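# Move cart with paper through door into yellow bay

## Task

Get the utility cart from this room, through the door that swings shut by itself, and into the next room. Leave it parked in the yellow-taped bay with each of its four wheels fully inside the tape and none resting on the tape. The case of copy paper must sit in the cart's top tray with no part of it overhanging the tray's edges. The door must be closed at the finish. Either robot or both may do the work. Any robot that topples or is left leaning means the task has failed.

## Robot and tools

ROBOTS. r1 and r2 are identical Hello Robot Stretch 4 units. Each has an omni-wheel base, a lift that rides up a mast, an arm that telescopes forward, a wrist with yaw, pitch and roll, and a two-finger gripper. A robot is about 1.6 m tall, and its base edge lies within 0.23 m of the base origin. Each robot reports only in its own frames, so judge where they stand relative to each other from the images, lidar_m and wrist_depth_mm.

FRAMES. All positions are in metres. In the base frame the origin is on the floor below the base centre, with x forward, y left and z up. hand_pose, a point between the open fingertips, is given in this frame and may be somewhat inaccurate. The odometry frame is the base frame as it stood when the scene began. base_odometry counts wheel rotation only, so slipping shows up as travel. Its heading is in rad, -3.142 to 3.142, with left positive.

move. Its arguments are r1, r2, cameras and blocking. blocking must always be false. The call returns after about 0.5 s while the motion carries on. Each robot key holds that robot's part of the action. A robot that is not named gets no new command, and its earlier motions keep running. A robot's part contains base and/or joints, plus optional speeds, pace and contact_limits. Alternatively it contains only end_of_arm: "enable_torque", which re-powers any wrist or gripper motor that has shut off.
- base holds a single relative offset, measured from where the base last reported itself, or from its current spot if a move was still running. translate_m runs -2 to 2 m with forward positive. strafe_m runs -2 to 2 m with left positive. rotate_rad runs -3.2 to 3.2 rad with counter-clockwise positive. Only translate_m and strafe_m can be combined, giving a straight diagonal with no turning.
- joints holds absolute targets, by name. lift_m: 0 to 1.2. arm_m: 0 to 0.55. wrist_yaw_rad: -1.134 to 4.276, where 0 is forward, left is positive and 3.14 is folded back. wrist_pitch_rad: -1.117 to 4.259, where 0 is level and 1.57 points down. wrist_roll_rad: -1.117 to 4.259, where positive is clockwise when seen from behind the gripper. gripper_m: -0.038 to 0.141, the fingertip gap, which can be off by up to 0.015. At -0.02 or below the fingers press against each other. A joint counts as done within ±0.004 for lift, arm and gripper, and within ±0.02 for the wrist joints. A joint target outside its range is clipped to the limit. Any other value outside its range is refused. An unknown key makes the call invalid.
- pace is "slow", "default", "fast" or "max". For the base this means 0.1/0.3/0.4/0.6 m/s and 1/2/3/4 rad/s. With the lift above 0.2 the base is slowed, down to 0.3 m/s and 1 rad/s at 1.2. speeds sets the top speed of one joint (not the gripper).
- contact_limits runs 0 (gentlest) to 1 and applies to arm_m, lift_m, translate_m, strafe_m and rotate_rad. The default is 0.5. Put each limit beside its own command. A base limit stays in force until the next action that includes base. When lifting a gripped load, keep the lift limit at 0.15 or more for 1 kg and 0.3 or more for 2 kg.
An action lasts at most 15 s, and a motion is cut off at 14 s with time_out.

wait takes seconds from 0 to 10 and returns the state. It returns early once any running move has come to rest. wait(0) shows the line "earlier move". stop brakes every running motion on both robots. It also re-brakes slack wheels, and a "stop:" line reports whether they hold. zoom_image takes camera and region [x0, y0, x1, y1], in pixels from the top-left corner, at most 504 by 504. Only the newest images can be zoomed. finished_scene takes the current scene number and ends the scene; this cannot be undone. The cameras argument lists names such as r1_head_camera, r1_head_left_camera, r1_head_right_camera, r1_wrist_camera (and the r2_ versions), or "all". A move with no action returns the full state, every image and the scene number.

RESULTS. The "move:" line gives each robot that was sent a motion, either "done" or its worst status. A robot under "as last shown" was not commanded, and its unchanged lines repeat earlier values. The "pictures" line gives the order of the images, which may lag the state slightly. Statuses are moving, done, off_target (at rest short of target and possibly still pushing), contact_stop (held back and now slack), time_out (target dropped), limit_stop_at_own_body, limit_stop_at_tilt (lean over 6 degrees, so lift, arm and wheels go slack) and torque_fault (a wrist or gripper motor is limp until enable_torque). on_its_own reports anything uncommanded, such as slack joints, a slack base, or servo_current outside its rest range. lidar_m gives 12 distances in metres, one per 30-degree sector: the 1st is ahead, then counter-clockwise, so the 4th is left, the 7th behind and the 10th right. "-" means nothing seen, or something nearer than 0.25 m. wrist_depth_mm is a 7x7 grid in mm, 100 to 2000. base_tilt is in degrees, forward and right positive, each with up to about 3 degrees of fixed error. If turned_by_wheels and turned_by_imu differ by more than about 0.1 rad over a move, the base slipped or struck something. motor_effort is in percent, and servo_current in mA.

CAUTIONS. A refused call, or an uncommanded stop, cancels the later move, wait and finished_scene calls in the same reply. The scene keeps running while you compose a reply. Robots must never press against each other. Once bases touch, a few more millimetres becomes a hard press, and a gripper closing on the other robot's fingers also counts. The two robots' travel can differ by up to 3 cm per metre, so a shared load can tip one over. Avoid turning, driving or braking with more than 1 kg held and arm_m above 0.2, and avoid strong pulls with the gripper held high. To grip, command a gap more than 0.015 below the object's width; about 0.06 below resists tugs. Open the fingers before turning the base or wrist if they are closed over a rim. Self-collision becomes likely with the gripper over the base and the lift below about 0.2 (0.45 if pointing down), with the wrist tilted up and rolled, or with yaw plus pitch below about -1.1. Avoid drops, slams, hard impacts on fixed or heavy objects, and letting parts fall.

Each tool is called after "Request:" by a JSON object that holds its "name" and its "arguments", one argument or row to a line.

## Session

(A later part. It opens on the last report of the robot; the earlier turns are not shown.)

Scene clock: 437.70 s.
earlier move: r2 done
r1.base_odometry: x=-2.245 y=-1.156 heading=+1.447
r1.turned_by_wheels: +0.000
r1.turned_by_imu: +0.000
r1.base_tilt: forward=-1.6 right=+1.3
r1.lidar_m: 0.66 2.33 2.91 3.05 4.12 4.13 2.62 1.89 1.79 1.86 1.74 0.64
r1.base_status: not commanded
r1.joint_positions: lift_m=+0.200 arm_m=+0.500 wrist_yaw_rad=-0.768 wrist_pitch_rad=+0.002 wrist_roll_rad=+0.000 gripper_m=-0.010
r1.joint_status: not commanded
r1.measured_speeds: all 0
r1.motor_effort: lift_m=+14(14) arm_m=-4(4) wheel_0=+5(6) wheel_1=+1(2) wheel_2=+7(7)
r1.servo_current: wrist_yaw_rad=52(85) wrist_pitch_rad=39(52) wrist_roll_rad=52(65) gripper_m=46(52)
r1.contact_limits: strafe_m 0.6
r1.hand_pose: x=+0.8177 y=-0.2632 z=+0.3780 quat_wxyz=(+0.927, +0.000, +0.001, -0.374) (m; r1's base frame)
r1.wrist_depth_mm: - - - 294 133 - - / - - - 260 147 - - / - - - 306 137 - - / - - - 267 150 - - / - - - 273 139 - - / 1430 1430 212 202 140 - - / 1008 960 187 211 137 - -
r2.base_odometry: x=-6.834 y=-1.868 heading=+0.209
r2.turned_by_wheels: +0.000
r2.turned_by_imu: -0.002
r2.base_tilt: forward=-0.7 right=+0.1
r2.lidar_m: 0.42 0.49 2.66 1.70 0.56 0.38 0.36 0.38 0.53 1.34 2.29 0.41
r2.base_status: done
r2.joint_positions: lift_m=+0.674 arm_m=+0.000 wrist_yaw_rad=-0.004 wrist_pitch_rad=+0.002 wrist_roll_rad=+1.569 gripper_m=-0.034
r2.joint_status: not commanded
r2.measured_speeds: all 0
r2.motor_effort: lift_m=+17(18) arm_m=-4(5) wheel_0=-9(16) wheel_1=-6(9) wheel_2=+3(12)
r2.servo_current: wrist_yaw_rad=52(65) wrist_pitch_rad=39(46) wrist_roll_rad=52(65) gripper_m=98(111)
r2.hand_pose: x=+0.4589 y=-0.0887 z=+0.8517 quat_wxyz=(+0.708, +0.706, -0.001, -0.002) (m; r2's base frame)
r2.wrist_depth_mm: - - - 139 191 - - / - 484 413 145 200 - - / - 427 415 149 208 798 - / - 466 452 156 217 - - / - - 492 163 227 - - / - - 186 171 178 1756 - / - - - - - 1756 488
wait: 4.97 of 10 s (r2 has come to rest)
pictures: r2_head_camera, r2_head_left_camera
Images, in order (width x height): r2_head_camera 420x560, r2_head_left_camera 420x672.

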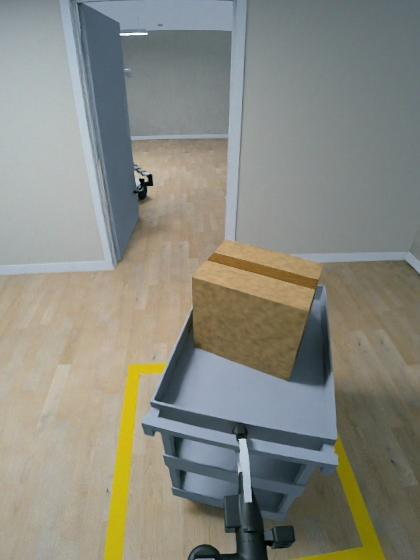

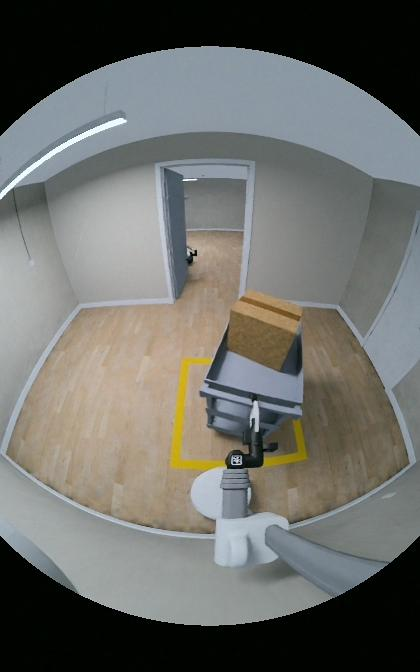

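Request:
{"name": "move", "arguments": {
  "blocking": false,
  "r2": {"base":{"translate_m":0.05},"pace":"slow"}
}}

Request:
{"name": "wait", "arguments": {
  "seconds": 3
}}

Request:
{"name": "move", "arguments": {
  "blocking": false,
  "r2": {"joints":{"gripper_m":0.1}}
}}

Request:
{"name": "wait", "arguments": {
  "seconds": 3
}}

Request:
{"name": "move", "arguments": {
  "blocking": false,
  "r2": {"base":{"translate_m":-0.11},"pace":"slow","contact_limits":{"translate_m":0.2}}
}}

Request:
{"name": "wait", "arguments": {
  "seconds": 4,
  "cameras": ["r2_head_camera","r2_wrist_camera"]
}}

Scene clock: 450.87 s.
move: r2 moving
r1: as last shown
r1.base_tilt: forward=-1.6 right=+1.2
r1.lidar_m: 0.66 2.30 2.91 3.04 4.12 4.12 2.61 1.89 1.79 1.87 1.75 0.65
r1.motor_effort: lift_m=+14(14) arm_m=-4(4) wheel_0=+4(5) wheel_1=+1(1) wheel_2=+7(7)
r1.servo_current: wrist_yaw_rad=78(78) wrist_pitch_rad=39(52) wrist_roll_rad=52(52) gripper_m=39(46)
r1.contact_limits: strafe_m 0.6
r1.wrist_depth_mm: - - - 294 133 - - / - - - 259 147 - - / - - - 306 137 - - / - - - 267 149 - - / - - - 273 140 - - / 1430 1430 211 200 140 - - / 1025 960 187 210 137 - -
r2.base_odometry: x=-6.823 y=-1.866 heading=+0.208
r2.turned_by_wheels: +0.000
r2.turned_by_imu: +0.000
r2.base_tilt: forward=-0.7 right=+0.2
r2.lidar_m: 0.41 0.46 2.66 1.76 0.59 0.40 0.37 0.39 0.54 1.39 2.29 0.41
r2.base_status: translate_m moving
r2.joint_positions: lift_m=+0.674 arm_m=+0.000 wrist_yaw_rad=-0.006 wrist_pitch_rad=+0.002 wrist_roll_rad=+1.569 gripper_m=-0.034
r2.joint_status: not commanded
r2.measured_speeds: translate_m=+0.049 strafe_m=+0.000 rotate_rad=-0.002 lift_m=+0.000 arm_m=+0.000 wrist_yaw_rad=+0.000 wrist_pitch_rad=+0.000 wrist_roll_rad=+0.000
r2.motor_effort: lift_m=+17(18) arm_m=-4(4) wheel_0=+1(10) wheel_1=+6(6) wheel_2=-14(17)
r2.servo_current: wrist_yaw_rad=52(65) wrist_pitch_rad=33(46) wrist_roll_rad=39(59) gripper_m=104(104)
r2.hand_pose: x=+0.4588 y=-0.0891 z=+0.8517 quat_wxyz=(+0.708, +0.706, -0.002, -0.003) (m; r2's base frame)
r2.wrist_depth_mm: - - - 139 191 715 - / - 500 415 145 200 - - / - 421 415 150 208 778 - / - - 449 158 216 - - / - - 488 165 227 - - / - - 185 171 177 1808 - / - - - - - - 488
pictures: none

Scene clock: 452.07 s.
earlier move: r2 done
r1.base_odometry: x=-2.245 y=-1.156 heading=+1.447
r1.turned_by_wheels: +0.000
r1.turned_by_imu: +0.000
r1.base_tilt: forward=-1.6 right=+1.2
r1.lidar_m: 0.67 2.33 2.92 3.04 4.12 4.13 2.60 1.90 1.80 1.86 1.72 0.65
r1.base_status: not commanded
r1.joint_positions: lift_m=+0.200 arm_m=+0.500 wrist_yaw_rad=-0.768 wrist_pitch_rad=+0.002 wrist_roll_rad=+0.000 gripper_m=-0.010
r1.joint_status: not commanded
r1.measured_speeds: all 0
r1.motor_effort: lift_m=+14(14) arm_m=-4(4) wheel_0=+5(5) wheel_1=+1(2) wheel_2=+7(7)
r1.servo_current: wrist_yaw_rad=59(85) wrist_pitch_rad=39(52) wrist_roll_rad=59(72) gripper_m=33(46)
r1.contact_limits: strafe_m 0.6
r1.hand_pose: x=+0.8177 y=-0.2632 z=+0.3780 quat_wxyz=(+0.927, +0.000, +0.001, -0.374) (m; r1's base frame)
r1.wrist_depth_mm: - - - 294 133 - - / - - - 257 147 - - / - - - 306 137 - - / - - - 270 150 - - / - - - 272 140 - - / 1430 1430 211 201 140 - - / 1025 946 186 211 137 - -
r2.base_odometry: x=-6.786 y=-1.858 heading=+0.208
r2.turned_by_wheels: +0.000
r2.turned_by_imu: +0.000
r2.base_tilt: forward=-0.7 right=+0.1
r2.lidar_m: 0.39 0.46 2.67 1.91 0.64 0.44 0.41 0.42 0.60 1.54 2.28 0.42
r2.base_status: done
r2.joint_positions: lift_m=+0.674 arm_m=+0.000 wrist_yaw_rad=-0.006 wrist_pitch_rad=+0.002 wrist_roll_rad=+1.569 gripper_m=-0.034
r2.joint_status: not commanded
r2.measured_speeds: all 0
r2.motor_effort: lift_m=+17(18) arm_m=-4(4) wheel_0=+0(10) wheel_1=+4(6) wheel_2=-9(17)
r2.servo_current: wrist_yaw_rad=52(65) wrist_pitch_rad=39(46) wrist_roll_rad=52(65) gripper_m=104(111)
r2.hand_pose: x=+0.4588 y=-0.0891 z=+0.8517 quat_wxyz=(+0.708, +0.706, -0.002, -0.003) (m; r2's base frame)
r2.wrist_depth_mm: - - - 139 193 723 - / - 530 436 146 201 - - / - 424 415 151 209 788 - / - - 449 158 216 - - / - - 488 165 227 - - / - - 185 171 177 1808 - / - - - - - - 473
wait: 1.20 of 3 s (r2 has come to rest)
pictures: none

Scene clock: 452.57 s.
move: r2 moving
r1: as last shown
r1.lidar_m: 0.65 2.32 2.92 3.02 4.13 4.12 2.64 1.87 1.78 1.86 1.73 0.65
r1.servo_current: wrist_yaw_rad=59(65) wrist_pitch_rad=39(52) wrist_roll_rad=52(52) gripper_m=46(46)
r1.contact_limits: strafe_m 0.6
r1.wrist_depth_mm: - - - 294 133 - - / - - - 259 147 - - / - - - 307 137 - - / - - - 267 150 - - / - - - 273 139 - - / 1430 1430 211 201 140 - - / 1008 960 187 211 137 - -
r2.base_odometry: x=-6.786 y=-1.858 heading=+0.208
r2.turned_by_wheels: +0.000
r2.turned_by_imu: +0.000
r2.base_tilt: forward=-0.7 right=+0.2
r2.lidar_m: 0.41 0.49 2.68 1.90 0.64 0.46 0.39 0.43 0.60 1.56 2.28 0.42
r2.base_status: not commanded
r2.joint_positions: lift_m=+0.674 arm_m=+0.000 wrist_yaw_rad=-0.006 wrist_pitch_rad=+0.002 wrist_roll_rad=+1.569 gripper_m=-0.009
r2.joint_status: gripper_m moving
r2.measured_speeds: all 0
r2.motor_effort: lift_m=+17(18) arm_m=-4(4) wheel_0=+0(1) wheel_1=+4(4) wheel_2=-10(10)
r2.servo_current: wrist_yaw_rad=52(59) wrist_pitch_rad=39(46) wrist_roll_rad=59(72) gripper_m=98(111)
r2.hand_pose: x=+0.4588 y=-0.0891 z=+0.8517 quat_wxyz=(+0.708, +0.706, -0.002, -0.003) (m; r2's base frame)
r2.wrist_depth_mm: - - - 143 196 732 - / - - 452 149 204 - - / - 424 421 154 212 798 - / - 466 452 160 221 - - / - - 492 170 230 - - / - - 187 174 180 1756 - / - - - - - 1808 492
pictures: none

Scene clock: 454.10 s.
earlier move: r2 done
r1.base_odometry: x=-2.245 y=-1.156 heading=+1.447
r1.turned_by_wheels: +0.000
r1.turned_by_imu: +0.000
r1.base_tilt: forward=-1.6 right=+1.3
r1.lidar_m: 0.64 2.35 2.94 3.05 4.10 4.10 2.63 1.89 1.80 1.89 1.74 0.63
r1.base_status: not commanded
r1.joint_positions: lift_m=+0.200 arm_m=+0.500 wrist_yaw_rad=-0.768 wrist_pitch_rad=+0.002 wrist_roll_rad=+0.000 gripper_m=-0.010
r1.joint_status: not commanded
r1.measured_speeds: all 0
r1.motor_effort: lift_m=+14(14) arm_m=-3(4) wheel_0=+5(6) wheel_1=+1(2) wheel_2=+7(7)
r1.servo_current: wrist_yaw_rad=52(85) wrist_pitch_rad=46(52) wrist_roll_rad=39(65) gripper_m=46(46)
r1.contact_limits: strafe_m 0.6
r1.hand_pose: x=+0.8177 y=-0.2632 z=+0.3780 quat_wxyz=(+0.927, +0.000, +0.001, -0.374) (m; r1's base frame)
r1.wrist_depth_mm: - - - 293 133 - - / - - - 259 147 - - / - - - 307 137 - - / - - - 267 150 - - / - - - 273 140 - - / 1430 1366 211 201 141 - - / 1025 960 186 211 137 - -
r2.base_odometry: x=-6.785 y=-1.858 heading=+0.209
r2.turned_by_wheels: +0.000
r2.turned_by_imu: +0.001
r2.base_tilt: forward=-0.7 right=+0.1
r2.lidar_m: 0.44 0.49 2.69 1.93 0.65 0.44 0.40 0.43 0.59 1.53 2.25 0.42
r2.base_status: not commanded
r2.joint_positions: lift_m=+0.674 arm_m=+0.000 wrist_yaw_rad=-0.003 wrist_pitch_rad=+0.002 wrist_roll_rad=+1.569 gripper_m=+0.100
r2.joint_status: all done
r2.measured_speeds: all 0
r2.motor_effort: lift_m=+18(18) arm_m=-4(4) wheel_0=+1(1) wheel_1=+3(4) wheel_2=-5(10)
r2.servo_current: wrist_yaw_rad=39(59) wrist_pitch_rad=46(46) wrist_roll_rad=46(72) gripper_m=46(137)
r2.hand_pose: x=+0.4591 y=-0.0883 z=+0.8517 quat_wxyz=(+0.708, +0.706, +0.000, -0.002) (m; r2's base frame)
r2.wrist_depth_mm: - - - 202 206 741 - / - 504 421 212 213 - - / - 436 427 165 223 809 - / - 477 462 229 232 831 - / - - 496 181 240 - - / - - 195 186 194 1499 - / - - - - - 1808 473
wait: 1.53 of 3 s (r2 has come to rest)
pictures: none

Scene clock: 454.60 s.
move: r2 moving
r1: as last shown
r1.lidar_m: 0.67 2.33 2.93 3.02 4.10 4.12 2.62 1.89 1.80 1.88 1.71 0.65
r1.motor_effort: lift_m=+14(14) arm_m=-4(4) wheel_0=+4(5) wheel_1=+1(2) wheel_2=+7(7)
r1.servo_current: wrist_yaw_rad=65(78) wrist_pitch_rad=39(52) wrist_roll_rad=52(72) gripper_m=46(52)
r1.contact_limits: strafe_m 0.6
r1.wrist_depth_mm: - - - 293 133 - - / - - - 259 147 - - / - - - 306 137 - - / - - - 267 150 - - / - - - 272 139 - - / 1397 1430 211 200 140 - - / 1008 960 187 211 137 - -
r2.base_odometry: x=-6.797 y=-1.860 heading=+0.208
r2.turned_by_wheels: +0.000
r2.turned_by_imu: +0.000
r2.base_tilt: forward=-0.7 right=+0.0
r2.lidar_m: 0.44 0.50 2.67 1.86 0.61 0.43 0.40 0.42 0.57 1.46 2.26 0.41
r2.base_status: translate_m moving
r2.joint_positions: lift_m=+0.674 arm_m=+0.000 wrist_yaw_rad=-0.003 wrist_pitch_rad=+0.002 wrist_roll_rad=+1.569 gripper_m=+0.100
r2.joint_status: not commanded
r2.measured_speeds: translate_m=-0.048 strafe_m=+0.000 rotate_rad=+0.003 lift_m=+0.000 arm_m=+0.000 wrist_yaw_rad=+0.000 wrist_pitch_rad=+0.000 wrist_roll_rad=+0.000
r2.motor_effort: lift_m=+18(18) arm_m=-4(4) wheel_0=-5(9) wheel_1=-8(8) wheel_2=+7(9)
r2.servo_current: wrist_yaw_rad=46(59) wrist_pitch_rad=39(46) wrist_roll_rad=39(52) gripper_m=52(59)
r2.contact_limits: translate_m 0.2
r2.hand_pose: x=+0.4591 y=-0.0883 z=+0.8517 quat_wxyz=(+0.708, +0.706, +0.000, -0.002) (m; r2's base frame)
r2.wrist_depth_mm: - - - 162 215 750 - / - 535 445 221 224 - - / - 442 439 229 233 820 - / - 488 477 183 245 - - / - - 508 191 254 - - / - - 195 197 192 1499 - / - - - - - 1863 473
pictures: none

Scene clock: 456.50 s.
earlier move: r2 done
r1.base_odometry: x=-2.245 y=-1.156 heading=+1.447
r1.turned_by_wheels: +0.000
r1.turned_by_imu: +0.000
r1.base_tilt: forward=-1.6 right=+1.3
r1.lidar_m: 0.67 2.34 2.92 3.06 4.12 4.12 2.61 1.91 1.81 1.89 1.74 0.67
r1.base_status: not commanded
r1.joint_positions: lift_m=+0.200 arm_m=+0.500 wrist_yaw_rad=-0.768 wrist_pitch_rad=+0.002 wrist_roll_rad=+0.000 gripper_m=-0.010
r1.joint_status: not commanded
r1.measured_speeds: all 0
r1.motor_effort: lift_m=+14(14) arm_m=-4(4) wheel_0=+5(5) wheel_1=+2(2) wheel_2=+7(7)
r1.servo_current: wrist_yaw_rad=72(98) wrist_pitch_rad=46(52) wrist_roll_rad=39(72) gripper_m=33(52)
r1.contact_limits: strafe_m 0.6
r1.hand_pose: x=+0.8177 y=-0.2632 z=+0.3780 quat_wxyz=(+0.927, +0.000, +0.001, -0.374) (m; r1's base frame)
r1.wrist_depth_mm: - - - 294 133 - - / - - - 259 147 - - / - - - 304 137 - - / - - - 267 149 - - / - - - 273 139 - - / 1430 1464 211 201 140 - - / 1008 960 187 210 137 - -
r2.base_odometry: x=-6.893 y=-1.880 heading=+0.208
r2.turned_by_wheels: +0.000
r2.turned_by_imu: +0.000
r2.base_tilt: forward=-0.7 right=+0.1
r2.lidar_m: 0.52 2.59 2.68 1.47 0.47 0.32 0.30 0.31 0.44 1.15 2.29 0.51
r2.base_status: done
r2.joint_positions: lift_m=+0.674 arm_m=+0.000 wrist_yaw_rad=-0.003 wrist_pitch_rad=+0.002 wrist_roll_rad=+1.569 gripper_m=+0.100
r2.joint_status: not commanded
r2.measured_speeds: all 0
r2.motor_effort: lift_m=+18(18) arm_m=-4(4) wheel_0=-5(11) wheel_1=-5(8) wheel_2=+4(11)
r2.servo_current: wrist_yaw_rad=59(59) wrist_pitch_rad=39(46) wrist_roll_rad=46(59) gripper_m=52(59)
r2.contact_limits: translate_m 0.2
r2.hand_pose: x=+0.4591 y=-0.0883 z=+0.8517 quat_wxyz=(+0.708, +0.706, +0.000, -0.002) (m; r2's base frame)
r2.wrist_depth_mm: - - - 289 306 741 - / - - 676 312 891 878 - / - - 530 325 931 - - / - - 569 338 946 - - / - - 609 349 359 - - / - - 192 304 192 - - / - - - - - 1708 488
wait: 1.90 of 4 s (r2 has come to rest)
pictures: r2_head_camera, r2_wrist_camera
Images, in order (width x height): r2_head_camera 420x560, r2_wrist_camera 616x392.

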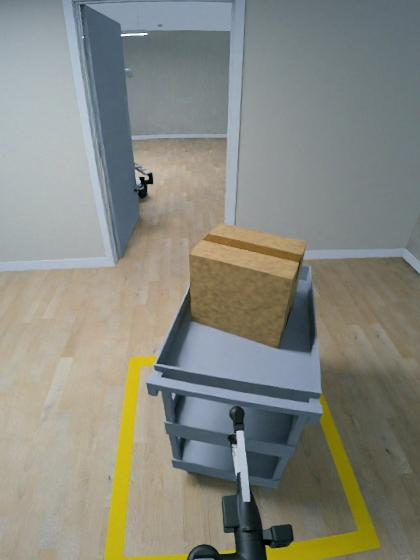

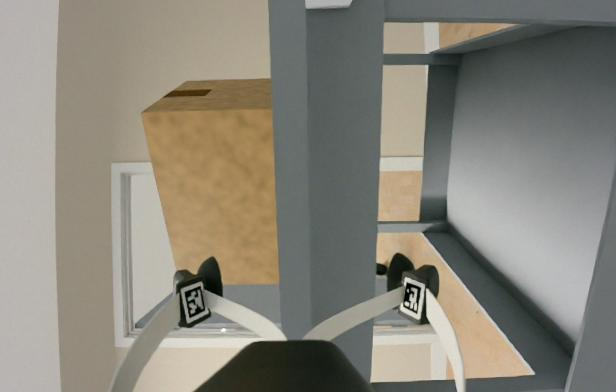

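Request:
{"name": "move", "arguments": {
  "blocking": false,
  "r1": {"joints":{"arm_m":0.0},"speeds":{"arm_m":0.15}},
  "r2": {"base":{"strafe_m":0.9}}
}}

Request:
{"name": "wait", "arguments": {
  "seconds": 6
}}

Request:
{"name": "wait", "arguments": {
  "seconds": 6,
  "cameras": ["r2_head_camera","r2_head_left_camera","r1_head_left_camera"]
}}

Request:
{"name": "zoom_image", "arguments": {
  "camera": "r2_head_camera",
  "region": [150, 280, 420, 560]
}}

Scene clock: 465.23 s.
move: r1 moving; r2 moving
r1.base_odometry: x=-2.246 y=-1.156 heading=+1.448
r1.turned_by_wheels: +0.001
r1.turned_by_imu: +0.001
r1.base_tilt: forward=-1.6 right=+1.3
r1.lidar_m: 1.97 2.31 2.92 3.01 4.14 4.12 2.63 1.89 1.81 1.88 1.73 0.62
r1.base_status: not commanded
r1.joint_positions: lift_m=+0.200 arm_m=+0.453 wrist_yaw_rad=-0.768 wrist_pitch_rad=+0.002 wrist_roll_rad=+0.000 gripper_m=-0.010
r1.joint_status: arm_m moving
r1.measured_speeds: translate_m=+0.000 strafe_m=+0.000 rotate_rad=+0.000 lift_m=+0.000 arm_m=-0.151 wrist_yaw_rad=+0.000 wrist_pitch_rad=+0.000 wrist_roll_rad=+0.000
r1.motor_effort: lift_m=+14(14) arm_m=-7(10) wheel_0=+9(10) wheel_1=+3(3) wheel_2=+12(12)
r1.servo_current: wrist_yaw_rad=72(78) wrist_pitch_rad=46(46) wrist_roll_rad=39(65) gripper_m=39(46)
r1.contact_limits: strafe_m 0.6
r1.hand_pose: x=+0.7705 y=-0.2632 z=+0.3780 quat_wxyz=(+0.927, +0.000, +0.001, -0.374) (m; r1's base frame)
r1.wrist_depth_mm: - - - 276 129 - - / - - - 278 141 - - / - - - 286 132 - - / - - - 287 144 - - / - - - 254 146 - - / 1397 1464 192 196 136 - - / 1025 904 854 183 133 - -
r2.base_odometry: x=-6.900 y=-1.845 heading=+0.208
r2.turned_by_wheels: +0.000
r2.turned_by_imu: +0.000
r2.base_tilt: forward=-0.7 right=+0.1
r2.lidar_m: 0.53 2.57 2.61 1.44 0.48 0.34 0.30 0.31 0.45 1.16 2.32 0.50
r2.base_status: strafe_m moving
r2.joint_positions: lift_m=+0.674 arm_m=+0.000 wrist_yaw_rad=-0.003 wrist_pitch_rad=+0.002 wrist_roll_rad=+1.569 gripper_m=+0.100
r2.joint_status: not commanded
r2.measured_speeds: translate_m=+0.001 strafe_m=+0.141 rotate_rad=-0.005 lift_m=+0.000 arm_m=+0.000 wrist_yaw_rad=+0.000 wrist_pitch_rad=+0.000 wrist_roll_rad=+0.000
r2.motor_effort: lift_m=+18(18) arm_m=-4(4) wheel_0=-11(11) wheel_1=+10(11) wheel_2=+0(5)
r2.servo_current: wrist_yaw_rad=46(59) wrist_pitch_rad=46(46) wrist_roll_rad=46(52) gripper_m=52(59)
r2.hand_pose: x=+0.4591 y=-0.0883 z=+0.8517 quat_wxyz=(+0.708, +0.706, +0.000, -0.002) (m; r2's base frame)
r2.wrist_depth_mm: - - - 304 - 820 - / - - 544 320 - 878 - / - - 539 332 - - - / - - 591 345 355 - - / - - 634 357 370 - - / - - 193 314 193 1499 - / - - - - - 436 415
pictures: none

Scene clock: 468.73 s.
earlier move: r1 done; r2 moving
r1.base_odometry: x=-2.245 y=-1.156 heading=+1.446
r1.turned_by_wheels: -0.002
r1.turned_by_imu: -0.002
r1.base_tilt: forward=-1.6 right=+1.3
r1.lidar_m: 0.98 2.34 2.92 3.03 4.12 4.11 2.63 1.90 1.78 1.88 1.73 1.34
r1.base_status: not commanded
r1.joint_positions: lift_m=+0.200 arm_m=+0.000 wrist_yaw_rad=-0.776 wrist_pitch_rad=+0.002 wrist_roll_rad=+0.000 gripper_m=-0.010
r1.joint_status: all done
r1.measured_speeds: all 0
r1.motor_effort: lift_m=+14(14) arm_m=-4(10) wheel_0=+2(10) wheel_1=+1(3) wheel_2=+2(12)
r1.servo_current: wrist_yaw_rad=59(85) wrist_pitch_rad=52(52) wrist_roll_rad=46(65) gripper_m=46(52)
r1.contact_limits: strafe_m 0.6
r1.hand_pose: x=+0.3156 y=-0.2644 z=+0.3780 quat_wxyz=(+0.926, +0.000, +0.001, -0.378) (m; r1's base frame)
r1.wrist_depth_mm: - - - - - - - / - - - - - - - / - - - - - - - / - - - - - - - / - - - - - - - / - 1182 209 194 181 1397 1336 / 946 946 180 180 152 1008 976
r2.base_odometry: x=-7.079 y=-1.000 heading=+0.208
r2.turned_by_wheels: +0.000
r2.turned_by_imu: +0.001
r2.base_tilt: forward=-0.7 right=+0.1
r2.lidar_m: 2.46 2.40 1.73 1.54 0.49 0.36 0.32 0.35 0.47 1.23 0.96 1.17
r2.base_status: strafe_m moving
r2.joint_positions: lift_m=+0.674 arm_m=+0.000 wrist_yaw_rad=-0.003 wrist_pitch_rad=+0.002 wrist_roll_rad=+1.569 gripper_m=+0.100
r2.joint_status: not commanded
r2.measured_speeds: translate_m=+0.001 strafe_m=+0.016 rotate_rad=-0.003 lift_m=+0.000 arm_m=+0.000 wrist_yaw_rad=+0.000 wrist_pitch_rad=+0.000 wrist_roll_rad=+0.000
r2.motor_effort: lift_m=+18(18) arm_m=-4(4) wheel_0=-4(13) wheel_1=+3(12) wheel_2=+0(5)
r2.servo_current: wrist_yaw_rad=39(65) wrist_pitch_rad=39(46) wrist_roll_rad=46(59) gripper_m=46(59)
r2.hand_pose: x=+0.4591 y=-0.0882 z=+0.8517 quat_wxyz=(+0.708, +0.706, +0.000, -0.002) (m; r2's base frame)
r2.wrist_depth_mm: - - - - - 1661 1160 / - - - - - 1661 1205 / - - - - - 1708 1160 / - - - - - 1756 1182 / - - - - - 1708 1182 / - - 193 - 194 1537 1182 / - - - - - 1863 1182
wait: 3.50 of 6 s (r1 has come to rest)
pictures: none

Scene clock: 469.07 s.
earlier move: r2 done
r1.base_odometry: x=-2.245 y=-1.156 heading=+1.446
r1.turned_by_wheels: +0.000
r1.turned_by_imu: +0.000
r1.base_tilt: forward=-1.6 right=+1.3
r1.lidar_m: 1.10 2.34 2.92 3.03 4.10 4.14 2.61 1.90 1.79 1.87 1.72 1.41
r1.base_status: not commanded
r1.joint_positions: lift_m=+0.200 arm_m=+0.000 wrist_yaw_rad=-0.776 wrist_pitch_rad=+0.002 wrist_roll_rad=+0.000 gripper_m=-0.010
r1.joint_status: all done
r1.measured_speeds: all 0
r1.motor_effort: lift_m=+14(14) arm_m=-4(10) wheel_0=+2(10) wheel_1=+0(3) wheel_2=+2(12)
r1.servo_current: wrist_yaw_rad=46(85) wrist_pitch_rad=46(52) wrist_roll_rad=46(65) gripper_m=39(52)
r1.contact_limits: strafe_m 0.6
r1.hand_pose: x=+0.3156 y=-0.2644 z=+0.3780 quat_wxyz=(+0.926, +0.000, +0.001, -0.378) (m; r1's base frame)
r1.wrist_depth_mm: - - - - - - - / - - - - - - - / - - - - - - - / - - - - - - - / - - - - - - - / - 1182 209 194 182 1366 1366 / 931 946 180 181 153 991 991
r2.base_odometry: x=-7.079 y=-1.000 heading=+0.208
r2.turned_by_wheels: +0.000
r2.turned_by_imu: +0.000
r2.base_tilt: forward=-0.7 right=+0.1
r2.lidar_m: 2.46 2.41 1.70 1.55 0.53 0.36 0.33 0.34 0.48 1.26 0.96 1.18
r2.base_status: done
r2.joint_positions: lift_m=+0.674 arm_m=+0.000 wrist_yaw_rad=-0.003 wrist_pitch_rad=+0.002 wrist_roll_rad=+1.569 gripper_m=+0.100
r2.joint_status: not commanded
r2.measured_speeds: all 0
r2.motor_effort: lift_m=+18(18) arm_m=-4(4) wheel_0=-1(13) wheel_1=+1(12) wheel_2=+0(5)
r2.servo_current: wrist_yaw_rad=46(65) wrist_pitch_rad=39(46) wrist_roll_rad=39(59) gripper_m=46(59)
r2.hand_pose: x=+0.4591 y=-0.0882 z=+0.8517 quat_wxyz=(+0.708, +0.706, +0.000, -0.002) (m; r2's base frame)
r2.wrist_depth_mm: - - - - - 1661 1182 / - - - - - 1708 1182 / - - - - - 1661 1205 / - - - - - 1661 1205 / - - - - - 1756 1182 / - - 192 - 194 1537 1205 / - - - - - 1863 1160
wait: 0.33 of 6 s (r2 has come to rest)
pictures: r1_head_left_camera, r2_head_camera, r2_head_left_camera
Images, in order (width x height): r1_head_left_camera 420x672, r2_head_camera 420x560, r2_head_left_camera 420x672.

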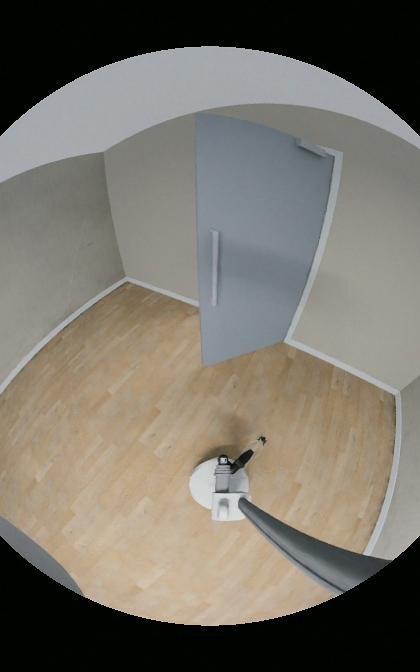

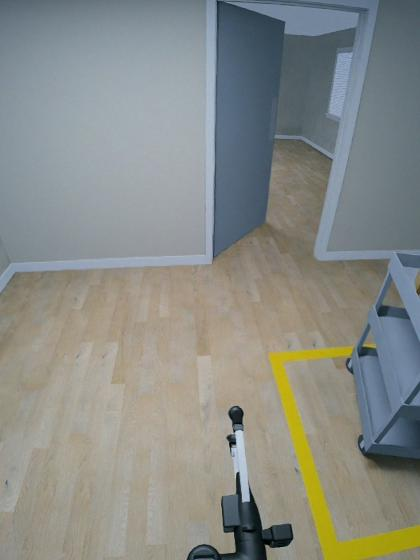

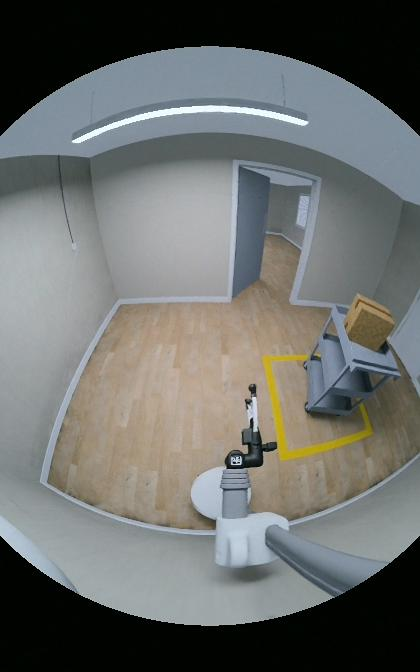

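Scaled by 1.800 from the camera's 420x560 image, which has a finer 1200x1600 frame.

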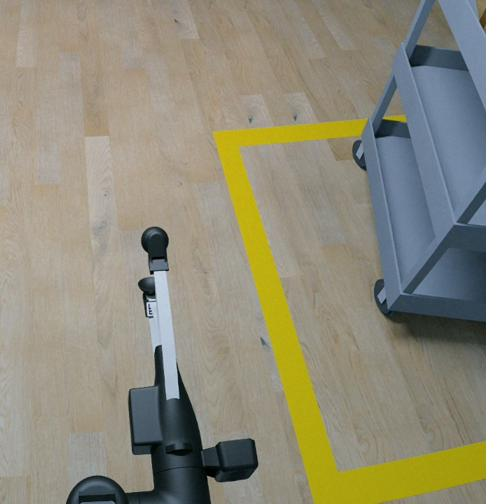

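Request:
{"name": "wait", "arguments": {
  "seconds": 3,
  "cameras": ["r1_head_left_camera","r1_head_camera","r2_head_left_camera"]
}}

Scene clock: 476.47 s.
r1.base_odometry: x=-2.245 y=-1.156 heading=+1.446
r1.turned_by_wheels: +0.000
r1.turned_by_imu: +0.000
r1.base_tilt: forward=-1.6 right=+1.3
r1.lidar_m: 1.71 2.34 2.91 3.02 4.12 4.11 2.60 1.90 1.80 1.85 1.71 1.62
r1.base_status: not commanded
r1.joint_positions: lift_m=+0.200 arm_m=+0.000 wrist_yaw_rad=-0.776 wrist_pitch_rad=+0.002 wrist_roll_rad=+0.000 gripper_m=-0.010
r1.joint_status: all done
r1.measured_speeds: all 0
r1.motor_effort: lift_m=+14(14) arm_m=-5(10) wheel_0=+2(10) wheel_1=+0(3) wheel_2=+2(12)
r1.servo_current: wrist_yaw_rad=59(85) wrist_pitch_rad=39(52) wrist_roll_rad=33(65) gripper_m=39(52)
r1.contact_limits: strafe_m 0.6
r1.hand_pose: x=+0.3156 y=-0.2644 z=+0.3780 quat_wxyz=(+0.926, +0.000, +0.001, -0.378) (m; r1's base frame)
r1.wrist_depth_mm: - - - - - - - / - - - - - - - / - - - - - - - / - - - - - - - / - - - - - - - / 1281 1308 208 193 181 1430 1336 / 991 946 180 180 153 960 976
r2.base_odometry: x=-7.079 y=-1.000 heading=+0.208
r2.turned_by_wheels: +0.000
r2.turned_by_imu: +0.001
r2.base_tilt: forward=-0.6 right=+0.1
r2.lidar_m: 2.46 2.42 1.72 1.54 0.53 0.36 0.33 0.35 0.48 1.22 0.95 1.12
r2.base_status: done
r2.joint_positions: lift_m=+0.674 arm_m=+0.000 wrist_yaw_rad=-0.003 wrist_pitch_rad=+0.002 wrist_roll_rad=+1.569 gripper_m=+0.100
r2.joint_status: not commanded
r2.measured_speeds: all 0
r2.motor_effort: lift_m=+18(18) arm_m=-4(4) wheel_0=-1(13) wheel_1=+1(12) wheel_2=+0(5)
r2.servo_current: wrist_yaw_rad=46(65) wrist_pitch_rad=39(46) wrist_roll_rad=46(59) gripper_m=52(59)
r2.hand_pose: x=+0.4591 y=-0.0882 z=+0.8517 quat_wxyz=(+0.708, +0.706, +0.000, -0.002) (m; r2's base frame)
r2.wrist_depth_mm: - - - - - 1661 1160 / - - - - - 1661 1160 / - - - - - 1708 1182 / - - - - - 1708 1182 / - - - - - 1708 1205 / - - 193 - 194 1499 1182 / - - - - - 1863 1182
wait: 3.00 s; at rest from the start
pictures: r1_head_camera, r1_head_left_camera, r2_head_left_camera
Images, in order (width x height): r1_head_camera 420x560, r1_head_left_camera 420x672, r2_head_left_camera 420x672.

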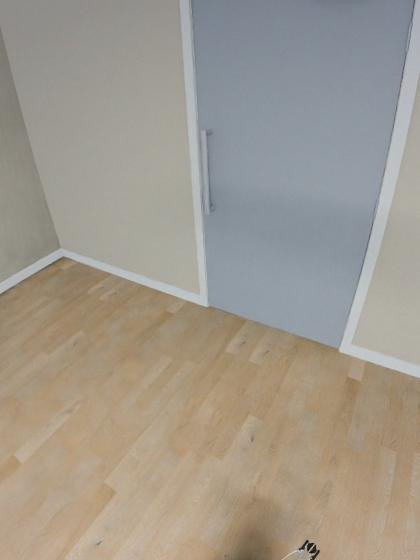

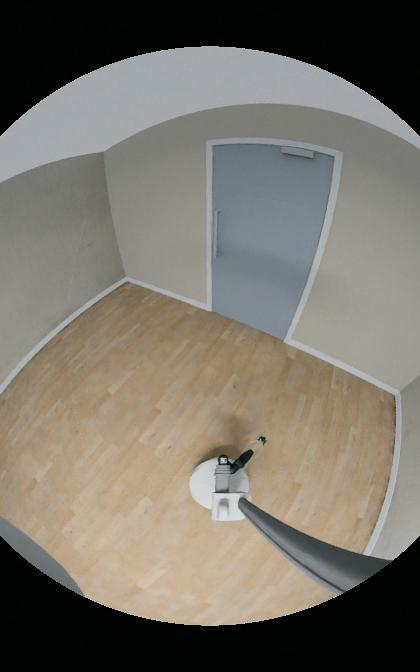

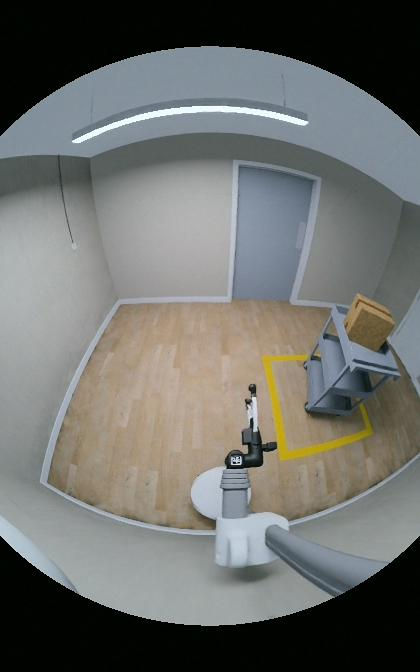

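Request:
{"name": "zoom_image", "arguments": {
  "camera": "r2_head_left_camera",
  "region": [290, 280, 420, 430]
}}

Scaled by 3.360 from the camera's 420x672 image, which has a finer 600x960 frame.

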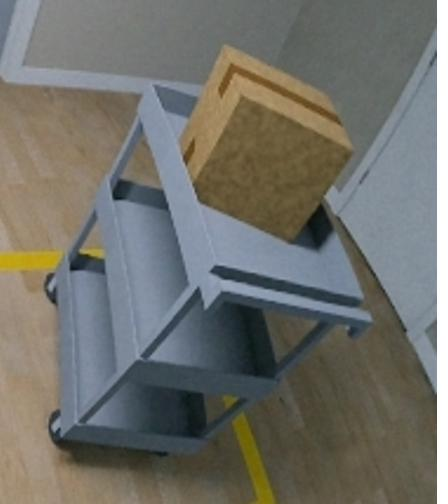

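Request:
{"name": "finished_scene", "arguments": {
  "scene": 2
}}

The scene is finished: the task was done.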